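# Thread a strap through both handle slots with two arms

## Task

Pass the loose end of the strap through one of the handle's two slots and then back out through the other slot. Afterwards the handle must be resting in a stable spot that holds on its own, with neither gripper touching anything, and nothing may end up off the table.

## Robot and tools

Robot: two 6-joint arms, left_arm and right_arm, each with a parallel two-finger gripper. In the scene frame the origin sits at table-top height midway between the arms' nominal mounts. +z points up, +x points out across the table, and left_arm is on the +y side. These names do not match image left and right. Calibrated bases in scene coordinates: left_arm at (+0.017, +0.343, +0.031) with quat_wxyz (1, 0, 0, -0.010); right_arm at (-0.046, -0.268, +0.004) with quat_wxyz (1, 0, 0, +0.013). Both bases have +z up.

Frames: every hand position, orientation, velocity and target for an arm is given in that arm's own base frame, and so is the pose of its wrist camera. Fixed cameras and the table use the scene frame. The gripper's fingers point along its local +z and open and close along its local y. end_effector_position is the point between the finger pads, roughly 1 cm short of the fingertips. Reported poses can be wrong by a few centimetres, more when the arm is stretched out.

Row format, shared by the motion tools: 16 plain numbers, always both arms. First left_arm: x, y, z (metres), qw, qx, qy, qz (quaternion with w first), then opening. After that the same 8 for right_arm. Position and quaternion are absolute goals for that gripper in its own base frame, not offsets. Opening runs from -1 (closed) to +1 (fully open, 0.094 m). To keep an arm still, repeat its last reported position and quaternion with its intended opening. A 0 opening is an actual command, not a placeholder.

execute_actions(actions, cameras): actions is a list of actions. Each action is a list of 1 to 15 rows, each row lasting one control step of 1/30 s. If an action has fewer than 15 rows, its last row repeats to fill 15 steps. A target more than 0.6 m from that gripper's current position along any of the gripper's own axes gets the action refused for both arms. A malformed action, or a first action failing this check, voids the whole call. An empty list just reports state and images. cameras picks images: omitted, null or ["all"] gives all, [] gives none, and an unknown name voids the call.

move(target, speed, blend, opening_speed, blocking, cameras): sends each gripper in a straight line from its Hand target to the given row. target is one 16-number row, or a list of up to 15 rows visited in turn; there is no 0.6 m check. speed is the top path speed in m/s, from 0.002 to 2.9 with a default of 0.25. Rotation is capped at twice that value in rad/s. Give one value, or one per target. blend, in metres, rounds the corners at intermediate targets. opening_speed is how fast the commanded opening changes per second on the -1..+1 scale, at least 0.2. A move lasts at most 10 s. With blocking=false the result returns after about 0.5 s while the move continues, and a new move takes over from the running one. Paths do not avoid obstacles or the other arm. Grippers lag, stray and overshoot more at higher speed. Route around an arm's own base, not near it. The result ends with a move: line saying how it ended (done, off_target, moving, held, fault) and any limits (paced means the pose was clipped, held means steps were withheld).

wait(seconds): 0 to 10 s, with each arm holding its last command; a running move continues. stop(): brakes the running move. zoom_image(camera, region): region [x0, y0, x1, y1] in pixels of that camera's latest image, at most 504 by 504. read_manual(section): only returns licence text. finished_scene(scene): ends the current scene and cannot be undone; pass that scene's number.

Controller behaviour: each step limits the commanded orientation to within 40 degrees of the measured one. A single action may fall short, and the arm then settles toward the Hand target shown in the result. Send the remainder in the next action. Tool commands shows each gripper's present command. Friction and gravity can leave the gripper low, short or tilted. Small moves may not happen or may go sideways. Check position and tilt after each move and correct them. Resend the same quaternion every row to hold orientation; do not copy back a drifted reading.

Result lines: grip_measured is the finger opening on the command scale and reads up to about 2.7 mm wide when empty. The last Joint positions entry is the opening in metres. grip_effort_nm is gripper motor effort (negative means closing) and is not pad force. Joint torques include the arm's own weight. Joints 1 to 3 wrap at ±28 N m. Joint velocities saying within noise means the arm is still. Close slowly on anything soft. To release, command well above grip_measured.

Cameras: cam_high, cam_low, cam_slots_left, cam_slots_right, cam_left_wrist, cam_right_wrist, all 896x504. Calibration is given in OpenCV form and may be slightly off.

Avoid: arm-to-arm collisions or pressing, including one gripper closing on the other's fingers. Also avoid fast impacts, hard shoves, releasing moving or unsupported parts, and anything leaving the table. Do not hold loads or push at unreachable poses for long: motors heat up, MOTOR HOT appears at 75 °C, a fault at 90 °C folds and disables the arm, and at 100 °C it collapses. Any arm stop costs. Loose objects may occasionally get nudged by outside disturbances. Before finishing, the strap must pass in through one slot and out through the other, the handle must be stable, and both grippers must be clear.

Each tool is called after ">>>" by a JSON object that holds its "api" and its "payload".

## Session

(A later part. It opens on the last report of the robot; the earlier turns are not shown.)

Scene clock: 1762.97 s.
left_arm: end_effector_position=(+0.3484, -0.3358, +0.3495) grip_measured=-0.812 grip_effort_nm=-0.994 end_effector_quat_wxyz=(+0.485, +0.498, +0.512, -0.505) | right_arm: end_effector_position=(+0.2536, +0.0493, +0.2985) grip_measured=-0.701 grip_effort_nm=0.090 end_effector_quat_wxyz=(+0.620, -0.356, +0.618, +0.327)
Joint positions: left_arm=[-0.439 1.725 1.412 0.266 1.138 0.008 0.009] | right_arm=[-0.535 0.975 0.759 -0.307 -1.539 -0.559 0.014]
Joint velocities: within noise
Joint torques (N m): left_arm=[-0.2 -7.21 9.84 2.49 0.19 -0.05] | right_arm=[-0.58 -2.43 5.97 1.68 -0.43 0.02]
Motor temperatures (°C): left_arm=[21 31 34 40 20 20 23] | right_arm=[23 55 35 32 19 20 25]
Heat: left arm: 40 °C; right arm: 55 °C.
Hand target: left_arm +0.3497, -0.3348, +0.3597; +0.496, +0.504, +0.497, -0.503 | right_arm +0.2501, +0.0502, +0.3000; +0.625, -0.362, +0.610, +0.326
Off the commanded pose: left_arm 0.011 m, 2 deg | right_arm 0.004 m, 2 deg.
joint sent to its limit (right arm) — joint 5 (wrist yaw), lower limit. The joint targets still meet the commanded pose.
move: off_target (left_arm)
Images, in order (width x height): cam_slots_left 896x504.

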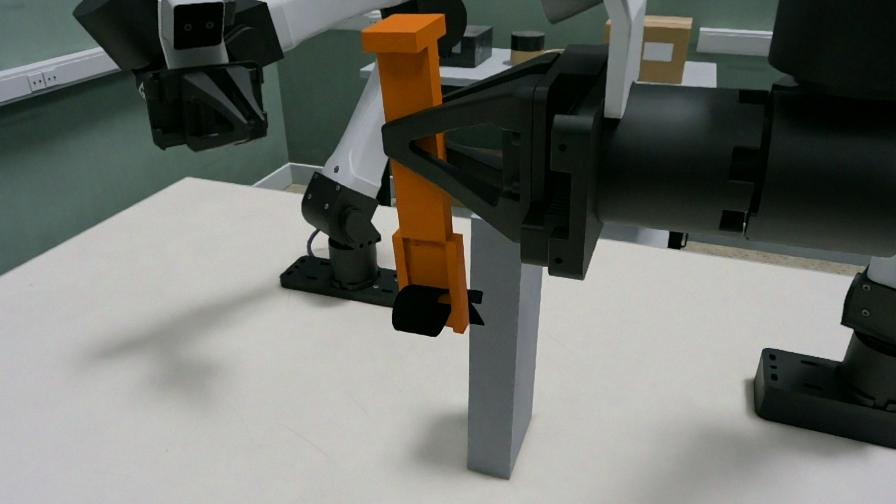

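>>> {"api": "move", "payload": {"target": [[0.38,-0.08,0.36,0.4963,0.5037,0.4963,-0.5037,-0.9,0.25,0.05,0.30,0.629,-0.361,0.605,0.330,-0.7]], "speed": 0.1, "cameras": []}}

>>> {"api": "move", "payload": {"target": [[0.34,0.02,0.37,0.6533,0.2706,0.6533,-0.2706,-0.9,0.25,0.05,0.30,0.629,-0.361,0.605,0.330,-0.7]], "speed": 0.12, "cameras": []}}

>>> {"api": "move", "payload": {"target": [[0.30,0.12,0.375,0.7206,0.0086,0.6937,0.0344,-0.9,0.25,0.05,0.30,0.629,-0.361,0.605,0.330,-0.7]], "speed": 0.1, "cameras": ["cam_left_wrist"]}}

Scene clock: 1770.73 s.
left_arm: end_effector_position=(+0.3847, -0.0928, +0.3554) grip_measured=-0.812 grip_effort_nm=-0.994 end_effector_quat_wxyz=(+0.548, +0.434, +0.558, -0.446) | right_arm: end_effector_position=(+0.2536, +0.0493, +0.2985) grip_measured=-0.701 grip_effort_nm=0.090 end_effector_quat_wxyz=(+0.620, -0.356, +0.618, +0.327)
Joint positions: left_arm=[0.213 1.603 1.29 0.267 1.557 0.024 0.009] | right_arm=[-0.535 0.975 0.759 -0.307 -1.539 -0.559 0.014]
Joint velocities: within noise
Joint torques (N m): left_arm=[2.28 -8.7 6.31 1.85 0.1 0.11] | right_arm=[-0.65 -2.47 6.01 1.66 -0.43 0.01]
Motor temperatures (°C): left_arm=[21 32 34 40 20 20 23] | right_arm=[23 51 34 32 19 20 25]
Heat: left arm: 40 °C; right arm: 51 °C.
Hand target: left_arm +0.3805, -0.0811, +0.3600; +0.559, +0.432, +0.560, -0.432 | right_arm +0.2501, +0.0502, +0.3000; +0.625, -0.362, +0.610, +0.326
Off the commanded pose: left_arm 0.014 m, 14 deg | right_arm 0.004 m, 2 deg.
joint sent to its limit (left arm) — joint 5 (wrist yaw), upper limit. The joint targets are off in orientation, not in position.
joint sent to its limit (right arm) — joint 5 (wrist yaw), lower limit. The joint targets still meet the commanded pose.
move: off_target (left_arm)
No camera images: "cameras" was empty.

Scene clock: 1773.53 s.
left_arm: end_effector_position=(+0.3414, +0.0187, +0.3706) grip_measured=-0.812 grip_effort_nm=-0.994 end_effector_quat_wxyz=(+0.651, +0.278, +0.650, -0.276) | right_arm: end_effector_position=(+0.2535, +0.0494, +0.2986) grip_measured=-0.701 grip_effort_nm=0.085 end_effector_quat_wxyz=(+0.620, -0.356, +0.618, +0.327)
Joint positions: left_arm=[0.57 1.255 1.037 0.221 1.376 0.001 0.009] | right_arm=[-0.535 0.975 0.759 -0.307 -1.539 -0.559 0.014]
Joint velocities: within noise
Joint torques (N m): left_arm=[-0.36 -5.16 6.5 1.91 -0.14 0.01] | right_arm=[-0.66 -2.4 6.02 1.66 -0.43 0.01]
Motor temperatures (°C): left_arm=[21 32 34 39 20 20 23] | right_arm=[23 50 34 32 19 20 25]
Heat: left arm: 39 °C; right arm: 50 °C.
Hand target: left_arm +0.3400, +0.0199, +0.3700; +0.653, +0.271, +0.653, -0.271 | right_arm +0.2501, +0.0503, +0.3000; +0.625, -0.362, +0.610, +0.326
Off the commanded pose: left_arm 0.002 m, 1 deg | right_arm 0.004 m, 2 deg.
joint sent to its limit (right arm) — joint 5 (wrist yaw), lower limit. The joint targets still meet the commanded pose.
move: done
No camera images: "cameras" was empty.

Scene clock: 1778.30 s.
left_arm: end_effector_position=(+0.3017, +0.1174, +0.3776) grip_measured=-0.812 grip_effort_nm=-0.994 end_effector_quat_wxyz=(+0.721, +0.013, +0.693, +0.025) | right_arm: end_effector_position=(+0.2535, +0.0494, +0.2986) grip_measured=-0.701 grip_effort_nm=0.095 end_effector_quat_wxyz=(+0.620, -0.356, +0.618, +0.327)
Joint positions: left_arm=[0.723 0.882 0.839 0.095 0.707 0.019 0.009] | right_arm=[-0.535 0.975 0.759 -0.307 -1.539 -0.559 0.014]
Joint velocities: within noise
Joint torques (N m): left_arm=[-0.17 -2.09 6.58 2.44 -0.15 0.1] | right_arm=[-0.62 -2.45 5.97 1.65 -0.42 -0.01]
Motor temperatures (°C): left_arm=[21 32 34 40 20 20 23] | right_arm=[23 48 34 32 19 20 25]
Heat: left arm: 40 °C; right arm: 48 °C.
Hand target: left_arm +0.3001, +0.1200, +0.3750; +0.720, +0.009, +0.693, +0.034 | right_arm +0.2501, +0.0502, +0.3000; +0.625, -0.362, +0.610, +0.326
Off the commanded pose: left_arm 0.004 m, 1 deg | right_arm 0.004 m, 2 deg.
joint sent to its limit (right arm) — joint 5 (wrist yaw), lower limit. The joint targets still meet the commanded pose.
move: done
camera_calibration:
cam_left_wrist: T_world_to_cam=[[0.0199512, -0.998533, -0.0503287, 0.131734], [-0.396037, 0.038328, -0.917434, 0.500952], [0.918018, 0.038236, -0.394691, -0.0448234], [0, 0, 0, 1]] pos_world=[0.236916, 0.114054, 0.448529]
Images, in order (width x height): cam_left_wrist 896x504.

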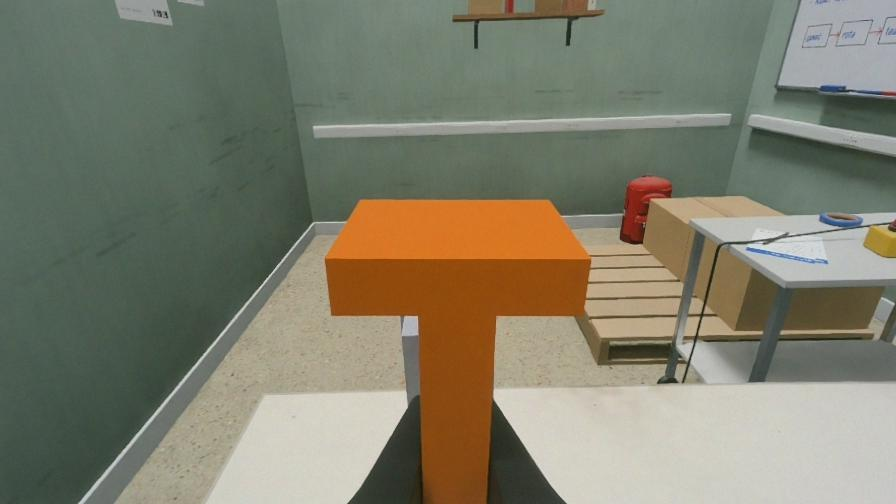

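>>> {"api": "move", "payload": {"target": [[0.345,0.1215,0.356,0.7206,0.0086,0.6937,0.0344,-0.9,0.25,0.05,0.30,0.629,-0.361,0.605,0.330,-0.7]], "speed": 0.07, "cameras": ["cam_left_wrist"]}}

>>> {"api": "zoom_image", "payload": {"camera": "cam_left_wrist", "region": [300, 180, 620, 430]}}

Scene clock: 1791.37 s.
left_arm: end_effector_position=(+0.3440, +0.1200, +0.3564) grip_measured=-0.812 grip_effort_nm=-0.994 end_effector_quat_wxyz=(+0.716, +0.007, +0.698, +0.024) | right_arm: end_effector_position=(+0.2535, +0.0494, +0.2986) grip_measured=-0.701 grip_effort_nm=0.095 end_effector_quat_wxyz=(+0.620, -0.356, +0.618, +0.327)
Joint positions: left_arm=[0.593 1.019 0.824 0.225 0.569 0.028 0.009] | right_arm=[-0.535 0.975 0.759 -0.307 -1.539 -0.559 0.014]
Joint velocities: within noise
Joint torques (N m): left_arm=[-0.85 -2.25 6.57 2.82 -0.13 0.13] | right_arm=[-0.73 -2.44 6.02 1.66 -0.44 0.03]
Motor temperatures (°C): left_arm=[21 30 34 41 20 20 23] | right_arm=[23 44 34 32 19 20 25]
Heat: left arm: 41 °C; right arm: 44 °C.
Hand target: left_arm +0.3449, +0.1215, +0.3561; +0.720, +0.009, +0.693, +0.034 | right_arm +0.2501, +0.0502, +0.3000; +0.625, -0.362, +0.610, +0.326
Off the commanded pose: left_arm 0.002 m, 1 deg | right_arm 0.004 m, 2 deg.
joint sent to its limit (right arm) — joint 5 (wrist yaw), lower limit. The joint targets still meet the commanded pose.
move: done
camera_calibration:
cam_left_wrist: T_world_to_cam=[[0.0271104, -0.998801, -0.0407566, 0.126687], [-0.409567, 0.026094, -0.911907, 0.502293], [0.911877, 0.0414147, -0.408368, -0.0854613], [0, 0, 0, 1]] pos_world=[0.280218, 0.116967, 0.428308]
Images, in order (width x height): cam_left_wrist 896x504.

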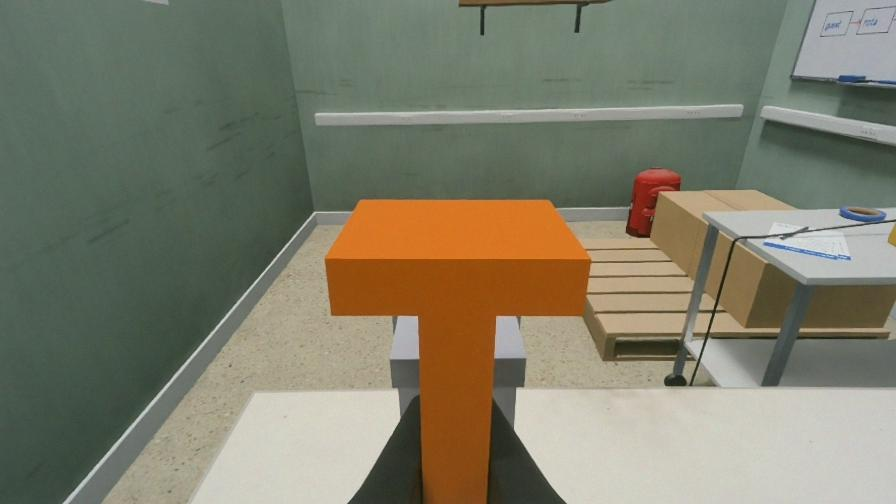

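Scaled by 1.575 from the camera's 896x504 image, which has a finer 1280x720 frame.

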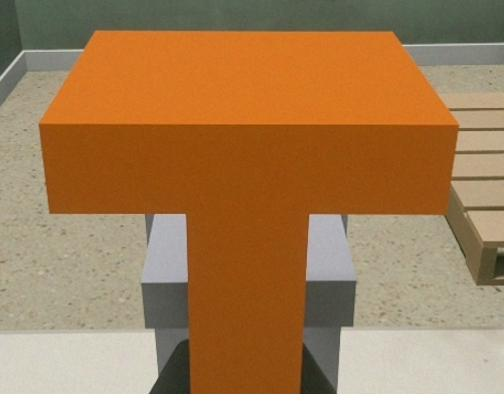

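>>> {"api": "move", "payload": {"target": [[0.383,0.1213,0.349,0.7206,0.0086,0.6937,0.0344,-0.9,0.25,0.05,0.30,0.629,-0.361,0.605,0.330,-0.7]], "speed": 0.06, "cameras": ["cam_left_wrist"]}}

>>> {"api": "zoom_image", "payload": {"camera": "cam_left_wrist", "region": [300, 250, 620, 430]}}

Scene clock: 1796.83 s.
left_arm: end_effector_position=(+0.3802, +0.1196, +0.3300) grip_measured=-0.812 grip_effort_nm=-1.004 end_effector_quat_wxyz=(+0.703, +0.001, +0.711, +0.018) | right_arm: end_effector_position=(+0.2535, +0.0494, +0.2986) grip_measured=-0.701 grip_effort_nm=0.095 end_effector_quat_wxyz=(+0.620, -0.356, +0.618, +0.327)
Joint positions: left_arm=[0.506 1.153 0.824 0.318 0.481 0.032 0.009] | right_arm=[-0.535 0.975 0.759 -0.307 -1.539 -0.559 0.014]
Joint velocities: within noise
Joint torques (N m): left_arm=[-1.03 -3.03 10.66 2.9 -0.16 0.15] | right_arm=[-0.68 -2.4 6.04 1.67 -0.41 0.02]
Motor temperatures (°C): left_arm=[21 30 34 41 20 20 23] | right_arm=[23 43 34 32 19 20 24]
Heat: left arm: 41 °C; right arm: 43 °C.
Hand target: left_arm +0.3820, +0.1209, +0.3488; +0.720, +0.008, +0.693, +0.034 | right_arm +0.2501, +0.0502, +0.3000; +0.625, -0.362, +0.610, +0.326
Off the commanded pose: left_arm 0.019 m, 3 deg | right_arm 0.004 m, 2 deg.
joint sent to its limit (right arm) — joint 5 (wrist yaw), lower limit. The joint targets still meet the commanded pose.
move: off_target (left_arm)
camera_calibration:
cam_left_wrist: T_world_to_cam=[[0.0267879, -0.999368, -0.0233638, 0.118598], [-0.440975, 0.00916135, -0.897472, 0.502195], [0.897119, 0.0343443, -0.440451, -0.112195], [0, 0, 0, 1]] pos_world=[0.318931, 0.117775, 0.40406]
Images, in order (width x height): cam_left_wrist 896x504.

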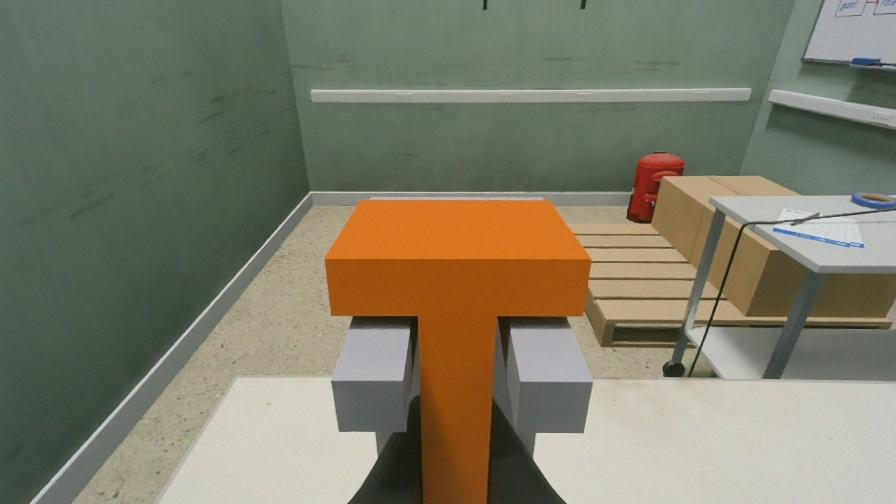

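Scaled by 1.575 from the camera's 896x504 image, which has a finer 1280x720 frame.

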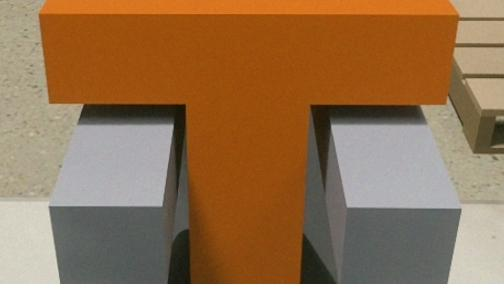

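>>> {"api": "move", "payload": {"target": [[0.383,0.1213,0.338,0.7206,0.0086,0.6937,0.0344,-0.9,0.25,0.05,0.30,0.629,-0.361,0.605,0.330,-0.7]], "speed": 0.03, "cameras": []}}

>>> {"api": "move", "payload": {"target": [[0.383,0.1213,0.329,0.7206,0.0086,0.6937,0.0344,-0.9,0.25,0.05,0.30,0.629,-0.361,0.605,0.330,-0.7]], "speed": 0.03, "cameras": []}}

Scene clock: 1802.83 s.
left_arm: end_effector_position=(+0.3817, +0.1207, +0.3371) grip_measured=-0.812 grip_effort_nm=-0.999 end_effector_quat_wxyz=(+0.715, +0.006, +0.699, +0.025) | right_arm: end_effector_position=(+0.2535, +0.0494, +0.2986) grip_measured=-0.701 grip_effort_nm=0.090 end_effector_quat_wxyz=(+0.620, -0.356, +0.618, +0.327)
Joint positions: left_arm=[0.506 1.161 0.824 0.363 0.479 0.032 0.009] | right_arm=[-0.535 0.975 0.759 -0.307 -1.539 -0.559 0.014]
Joint velocities: within noise
Joint torques (N m): left_arm=[-0.76 -2.81 7.12 2.93 -0.14 0.09] | right_arm=[-0.69 -2.36 5.98 1.66 -0.42 0.02]
Motor temperatures (°C): left_arm=[21 30 35 42 20 20 23] | right_arm=[23 42 34 32 19 20 24]
Heat: left arm: 42 °C; right arm: 42 °C.
Hand target: left_arm +0.3829, +0.1213, +0.3381; +0.720, +0.009, +0.693, +0.034 | right_arm +0.2501, +0.0502, +0.3000; +0.625, -0.362, +0.610, +0.326
Off the commanded pose: left_arm 0.002 m, 1 deg | right_arm 0.004 m, 2 deg.
joint sent to its limit (right arm) — joint 5 (wrist yaw), lower limit. The joint targets still meet the commanded pose.
move: done
No camera images: "cameras" was empty.

Scene clock: 1803.70 s.
left_arm: end_effector_position=(+0.3819, +0.1208, +0.3292) grip_measured=-0.812 grip_effort_nm=-0.989 end_effector_quat_wxyz=(+0.715, +0.007, +0.698, +0.026) | right_arm: end_effector_position=(+0.2535, +0.0494, +0.2986) grip_measured=-0.701 grip_effort_nm=0.090 end_effector_quat_wxyz=(+0.620, -0.356, +0.618, +0.327)
Joint positions: left_arm=[0.506 1.167 0.794 0.401 0.479 0.033 0.009] | right_arm=[-0.535 0.975 0.759 -0.307 -1.539 -0.559 0.014]
Joint velocities: within noise
Joint torques (N m): left_arm=[-1.02 -2.95 6.69 2.87 -0.18 0.09] | right_arm=[-0.75 -2.47 6.02 1.66 -0.43 0]
Motor temperatures (°C): left_arm=[21 30 35 42 20 20 23] | right_arm=[23 42 33 32 19 20 24]
Heat: left arm: 42 °C; right arm: 42 °C.
Hand target: left_arm +0.3829, +0.1213, +0.3291; +0.720, +0.009, +0.693, +0.034 | right_arm +0.2501, +0.0502, +0.3000; +0.625, -0.362, +0.610, +0.326
Off the commanded pose: left_arm 0.001 m, 1 deg | right_arm 0.004 m, 2 deg.
joint sent to its limit (right arm) — joint 5 (wrist yaw), lower limit. The joint targets still meet the commanded pose.
move: done
No camera images: "cameras" was empty.

>>> {"api": "move", "payload": {"target": [[0.383,0.1211,0.322,0.7206,0.0086,0.6937,0.0344,-0.9,0.25,0.05,0.30,0.629,-0.361,0.605,0.330,-0.7]], "speed": 0.02, "cameras": ["cam_left_wrist"]}}

>>> {"api": "zoom_image", "payload": {"camera": "cam_left_wrist", "region": [310, 290, 610, 440]}}

Scene clock: 1807.73 s.
left_arm: end_effector_position=(+0.3810, +0.1204, +0.3286) grip_measured=-0.812 grip_effort_nm=-0.984 end_effector_quat_wxyz=(+0.722, +0.010, +0.691, +0.030) | right_arm: end_effector_position=(+0.2535, +0.0494, +0.2986) grip_measured=-0.701 grip_effort_nm=0.095 end_effector_quat_wxyz=(+0.620, -0.356, +0.618, +0.327)
Joint positions: left_arm=[0.506 1.167 0.771 0.446 0.478 0.033 0.009] | right_arm=[-0.535 0.975 0.759 -0.307 -1.539 -0.559 0.014]
Joint velocities: within noise
Joint torques (N m): left_arm=[-1.24 -2.54 6.38 2.72 -0.14 0.14] | right_arm=[-0.72 -2.47 5.98 1.68 -0.4 0.01]
Motor temperatures (°C): left_arm=[21 29 34 42 20 20 23] | right_arm=[23 41 33 32 19 20 24]
Heat: left arm: 42 °C; right arm: 41 °C.
Hand target: left_arm +0.3829, +0.1211, +0.3219; +0.720, +0.009, +0.693, +0.034 | right_arm +0.2501, +0.0502, +0.3000; +0.625, -0.362, +0.610, +0.326
Off the commanded pose: left_arm 0.007 m, 1 deg | right_arm 0.004 m, 2 deg.
joint sent to its limit (right arm) — joint 5 (wrist yaw), lower limit. The joint targets still meet the commanded pose.
move: done
camera_calibration:
cam_left_wrist: T_world_to_cam=[[0.0311883, -0.998127, -0.0526371, 0.12721], [-0.392265, 0.0362145, -0.919139, 0.486662], [0.919323, 0.0493141, -0.390401, -0.140294], [0, 0, 0, 1]] pos_world=[0.315909, 0.116266, 0.399235]
Images, in order (width x height): cam_left_wrist 896x504.

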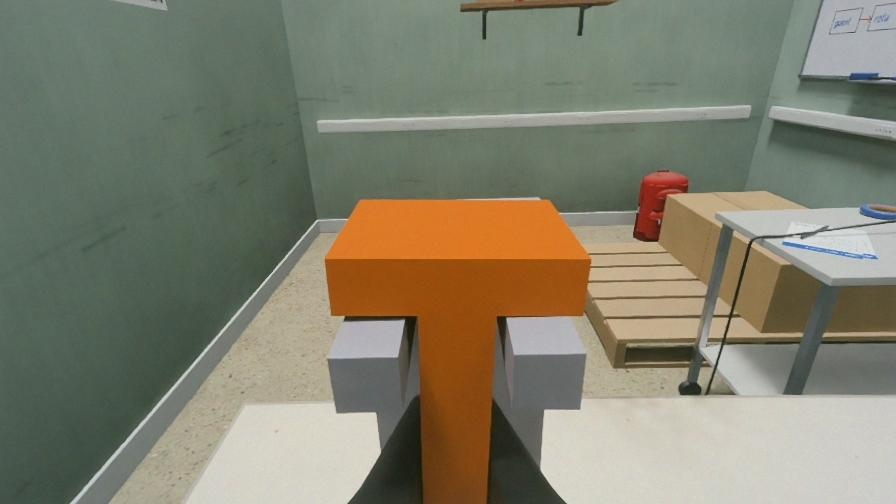

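Scaled by 1.680 from the camera's 896x504 image, which has a finer 1280x720 frame.

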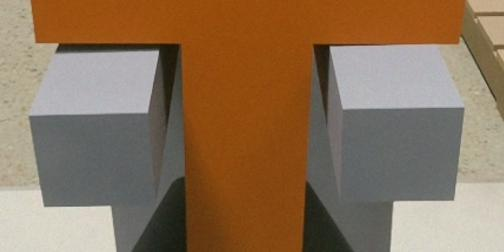

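>>> {"api": "move", "payload": {"target": [[0.383,0.1211,0.322,0.7206,0.0086,0.6937,0.0344,-0.6,0.25,0.05,0.30,0.629,-0.361,0.605,0.330,-0.7]], "speed": 0.02, "opening_speed": 0.2, "cameras": ["cam_left_wrist"]}}

>>> {"api": "zoom_image", "payload": {"camera": "cam_left_wrist", "region": [310, 290, 610, 440]}}

Scene clock: 1812.83 s.
left_arm: end_effector_position=(+0.3816, +0.1208, +0.3274) grip_measured=-0.602 grip_effort_nm=0.134 end_effector_quat_wxyz=(+0.721, +0.010, +0.692, +0.029) | right_arm: end_effector_position=(+0.2535, +0.0494, +0.2986) grip_measured=-0.701 grip_effort_nm=0.095 end_effector_quat_wxyz=(+0.620, -0.356, +0.618, +0.327)
Joint positions: left_arm=[0.506 1.17 0.771 0.447 0.478 0.033 0.019] | right_arm=[-0.535 0.975 0.759 -0.307 -1.539 -0.559 0.014]
Joint velocities: within noise
Joint torques (N m): left_arm=[-1.16 -3 6.6 2.72 -0.19 0.14] | right_arm=[-0.69 -2.43 6.01 1.67 -0.42 0.03]
Motor temperatures (°C): left_arm=[21 29 34 42 20 20 23] | right_arm=[23 40 33 32 19 20 24]
Heat: left arm: 42 °C; right arm: 40 °C.
Hand target: left_arm +0.3829, +0.1211, +0.3220; +0.720, +0.009, +0.693, +0.034 | right_arm +0.2501, +0.0502, +0.3000; +0.625, -0.362, +0.610, +0.326
Off the commanded pose: left_arm 0.006 m, 1 deg | right_arm 0.004 m, 2 deg.
joint sent to its limit (right arm) — joint 5 (wrist yaw), lower limit. The joint targets still meet the commanded pose.
move: done
camera_calibration:
cam_left_wrist: T_world_to_cam=[[0.0310329, -0.998206, -0.0511981, 0.127017], [-0.394681, 0.0348223, -0.918158, 0.486576], [0.918294, 0.0487, -0.392893, -0.140052], [0, 0, 0, 1]] pos_world=[0.31671, 0.116666, 0.398231]
Images, in order (width x height): cam_left_wrist 896x504.

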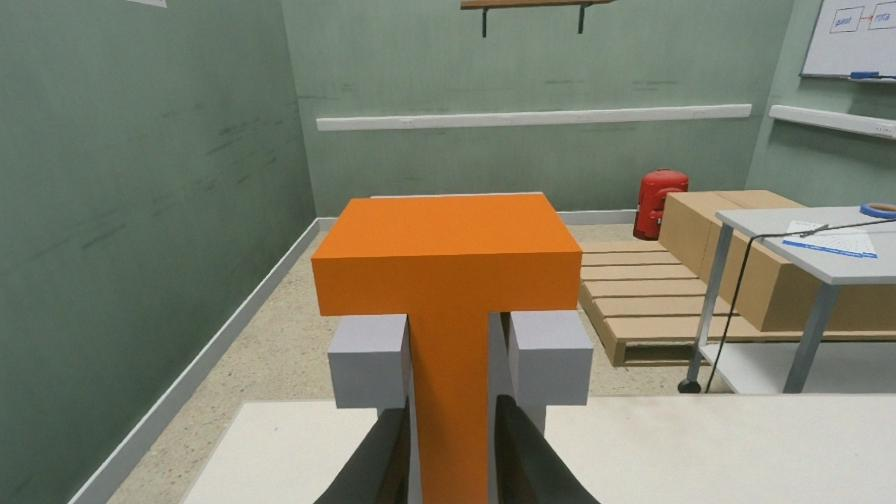

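Scaled by 1.680 from the camera's 896x504 image, which has a finer 1280x720 frame.

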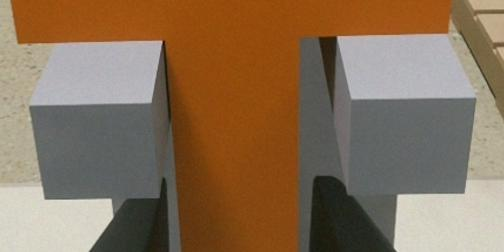

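>>> {"api": "move", "payload": {"target": [[0.383,0.1211,0.322,0.7206,0.0086,0.6937,0.0344,-0.48,0.25,0.05,0.30,0.629,-0.361,0.605,0.330,-0.7]], "speed": 0.02, "opening_speed": 0.2, "cameras": []}}

>>> {"api": "move", "payload": {"target": [[0.300,0.1208,0.320,0.7206,0.0086,0.6937,0.0344,-0.48,0.25,0.05,0.30,0.629,-0.361,0.605,0.330,-0.7]], "speed": 0.04, "cameras": ["cam_left_wrist"]}}

Scene clock: 1818.73 s.
left_arm: end_effector_position=(+0.3816, +0.1208, +0.3274) grip_measured=-0.482 grip_effort_nm=0.125 end_effector_quat_wxyz=(+0.721, +0.010, +0.692, +0.029) | right_arm: end_effector_position=(+0.2535, +0.0494, +0.2986) grip_measured=-0.701 grip_effort_nm=0.090 end_effector_quat_wxyz=(+0.620, -0.356, +0.617, +0.328)
Joint positions: left_arm=[0.506 1.17 0.771 0.447 0.478 0.033 0.024] | right_arm=[-0.535 0.975 0.759 -0.307 -1.54 -0.559 0.014]
Joint velocities: within noise
Joint torques (N m): left_arm=[-1.06 -2.89 6.38 2.71 -0.18 0.08] | right_arm=[-0.62 -2.45 6.01 1.68 -0.43 0.03]
Motor temperatures (°C): left_arm=[21 29 34 42 20 20 22] | right_arm=[23 39 33 32 19 20 24]
Heat: left arm: 42 °C; right arm: 39 °C.
Hand target: left_arm +0.3829, +0.1211, +0.3220; +0.720, +0.009, +0.693, +0.034 | right_arm +0.2501, +0.0503, +0.3000; +0.625, -0.362, +0.610, +0.326
Off the commanded pose: left_arm 0.006 m, 1 deg | right_arm 0.004 m, 2 deg.
joint sent to its limit (right arm) — joint 5 (wrist yaw), lower limit. The joint targets still meet the commanded pose.
move: done
No camera images: "cameras" was empty.

Scene clock: 1821.40 s.
left_arm: end_effector_position=(+0.3016, +0.1223, +0.3265) grip_measured=-0.482 grip_effort_nm=0.120 end_effector_quat_wxyz=(+0.724, +0.010, +0.688, +0.042) | right_arm: end_effector_position=(+0.2535, +0.0494, +0.2986) grip_measured=-0.701 grip_effort_nm=0.090 end_effector_quat_wxyz=(+0.620, -0.356, +0.617, +0.328)
Joint positions: left_arm=[0.723 0.858 0.615 0.311 0.678 0.031 0.024] | right_arm=[-0.535 0.975 0.759 -0.307 -1.54 -0.559 0.014]
Joint velocities: within noise
Joint torques (N m): left_arm=[0.02 -1.87 6.45 2.33 0.14 -0.05] | right_arm=[-0.66 -2.37 5.93 1.66 -0.42 0.02]
Motor temperatures (°C): left_arm=[21 29 33 42 20 20 22] | right_arm=[23 39 33 32 19 20 24]
Heat: left arm: 42 °C; right arm: 39 °C.
Hand target: left_arm +0.3001, +0.1208, +0.3200; +0.720, +0.008, +0.693, +0.034 | right_arm +0.2501, +0.0503, +0.3000; +0.625, -0.362, +0.610, +0.326
Off the commanded pose: left_arm 0.007 m, 1 deg | right_arm 0.004 m, 2 deg.
joint sent to its limit (right arm) — joint 5 (wrist yaw), lower limit. The joint targets still meet the commanded pose.
move: done
camera_calibration:
cam_left_wrist: T_world_to_cam=[[0.0493303, -0.996325, -0.0700181, 0.131378], [-0.386551, 0.0455954, -0.92114, 0.451361], [0.920948, 0.0725056, -0.382881, -0.0739504], [0, 0, 0, 1]] pos_world=[0.236097, 0.115677, 0.396651]
Images, in order (width x height): cam_left_wrist 896x504.

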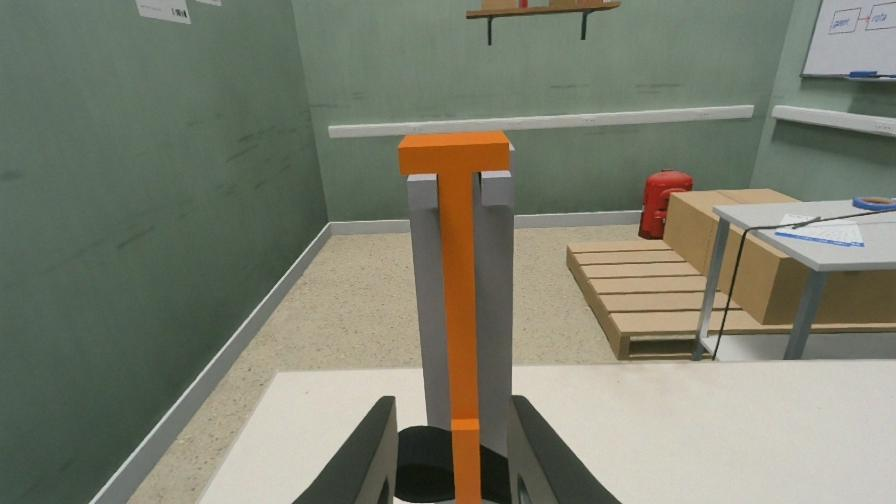

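>>> {"api": "move", "payload": {"target": [[0.245,0.08,0.33,0.7206,0.0086,0.6937,0.0344,-0.48,0.25,0.05,0.30,0.629,-0.361,0.605,0.330,-0.7]], "speed": 0.06, "cameras": ["cam_left_wrist"]}}

>>> {"api": "zoom_image", "payload": {"camera": "cam_left_wrist", "region": [320, 130, 560, 500]}}

Scene clock: 1826.70 s.
left_arm: end_effector_position=(+0.2453, +0.0809, +0.3354) grip_measured=-0.482 grip_effort_nm=0.125 end_effector_quat_wxyz=(+0.724, +0.010, +0.689, +0.042) | right_arm: end_effector_position=(+0.2535, +0.0494, +0.2986) grip_measured=-0.701 grip_effort_nm=0.095 end_effector_quat_wxyz=(+0.620, -0.356, +0.617, +0.328)
Joint positions: left_arm=[0.782 0.515 0.589 -0.003 0.737 0.026 0.024] | right_arm=[-0.535 0.975 0.759 -0.307 -1.54 -0.559 0.014]
Joint velocities: within noise
Joint torques (N m): left_arm=[-0.06 0.76 6.67 2.28 0.12 0.01] | right_arm=[-0.65 -2.43 6.01 1.67 -0.44 0.01]
Motor temperatures (°C): left_arm=[21 29 34 41 20 20 22] | right_arm=[23 39 33 31 19 20 24]
Heat: left arm: 41 °C; right arm: 39 °C.
Hand target: left_arm +0.2451, +0.0800, +0.3301; +0.720, +0.009, +0.693, +0.034 | right_arm +0.2501, +0.0502, +0.3000; +0.625, -0.362, +0.610, +0.326
Off the commanded pose: left_arm 0.005 m, 1 deg | right_arm 0.004 m, 2 deg.
joint sent to its limit (right arm) — joint 5 (wrist yaw), lower limit. The joint targets still meet the commanded pose.
move: done
camera_calibration:
cam_left_wrist: T_world_to_cam=[[0.0495477, -0.996341, -0.0696348, 0.0933331], [-0.38744, 0.0450873, -0.920792, 0.439778], [0.920563, 0.0726024, -0.383788, -0.0153544], [0, 0, 0, 1]] pos_world=[0.179898, 0.074278, 0.40555]
Images, in order (width x height): cam_left_wrist 896x504.

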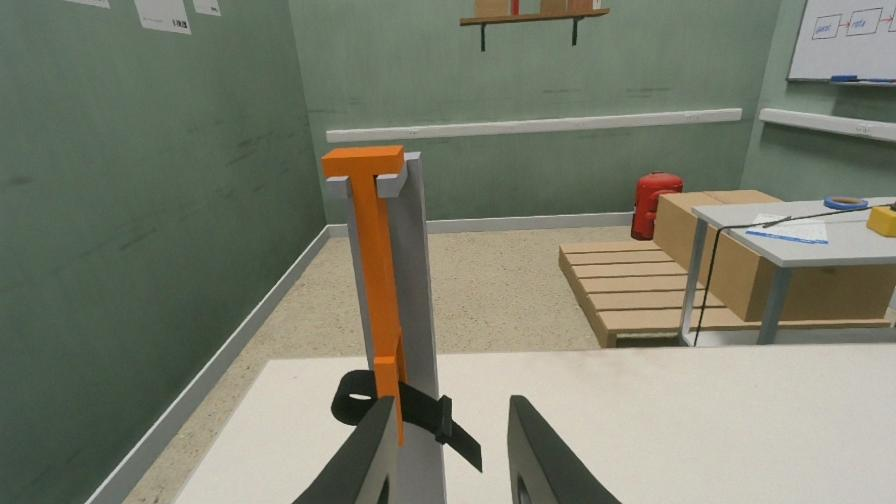

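Scaled by 1.362 from the camera's 896x504 image, which has a finer 1280x720 frame.

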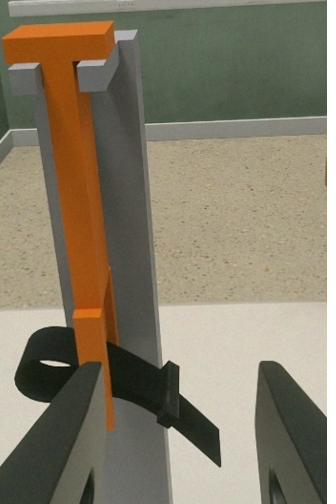

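>>> {"api": "finished_scene", "payload": {"scene": 2}}

The scene is finished: the task was done.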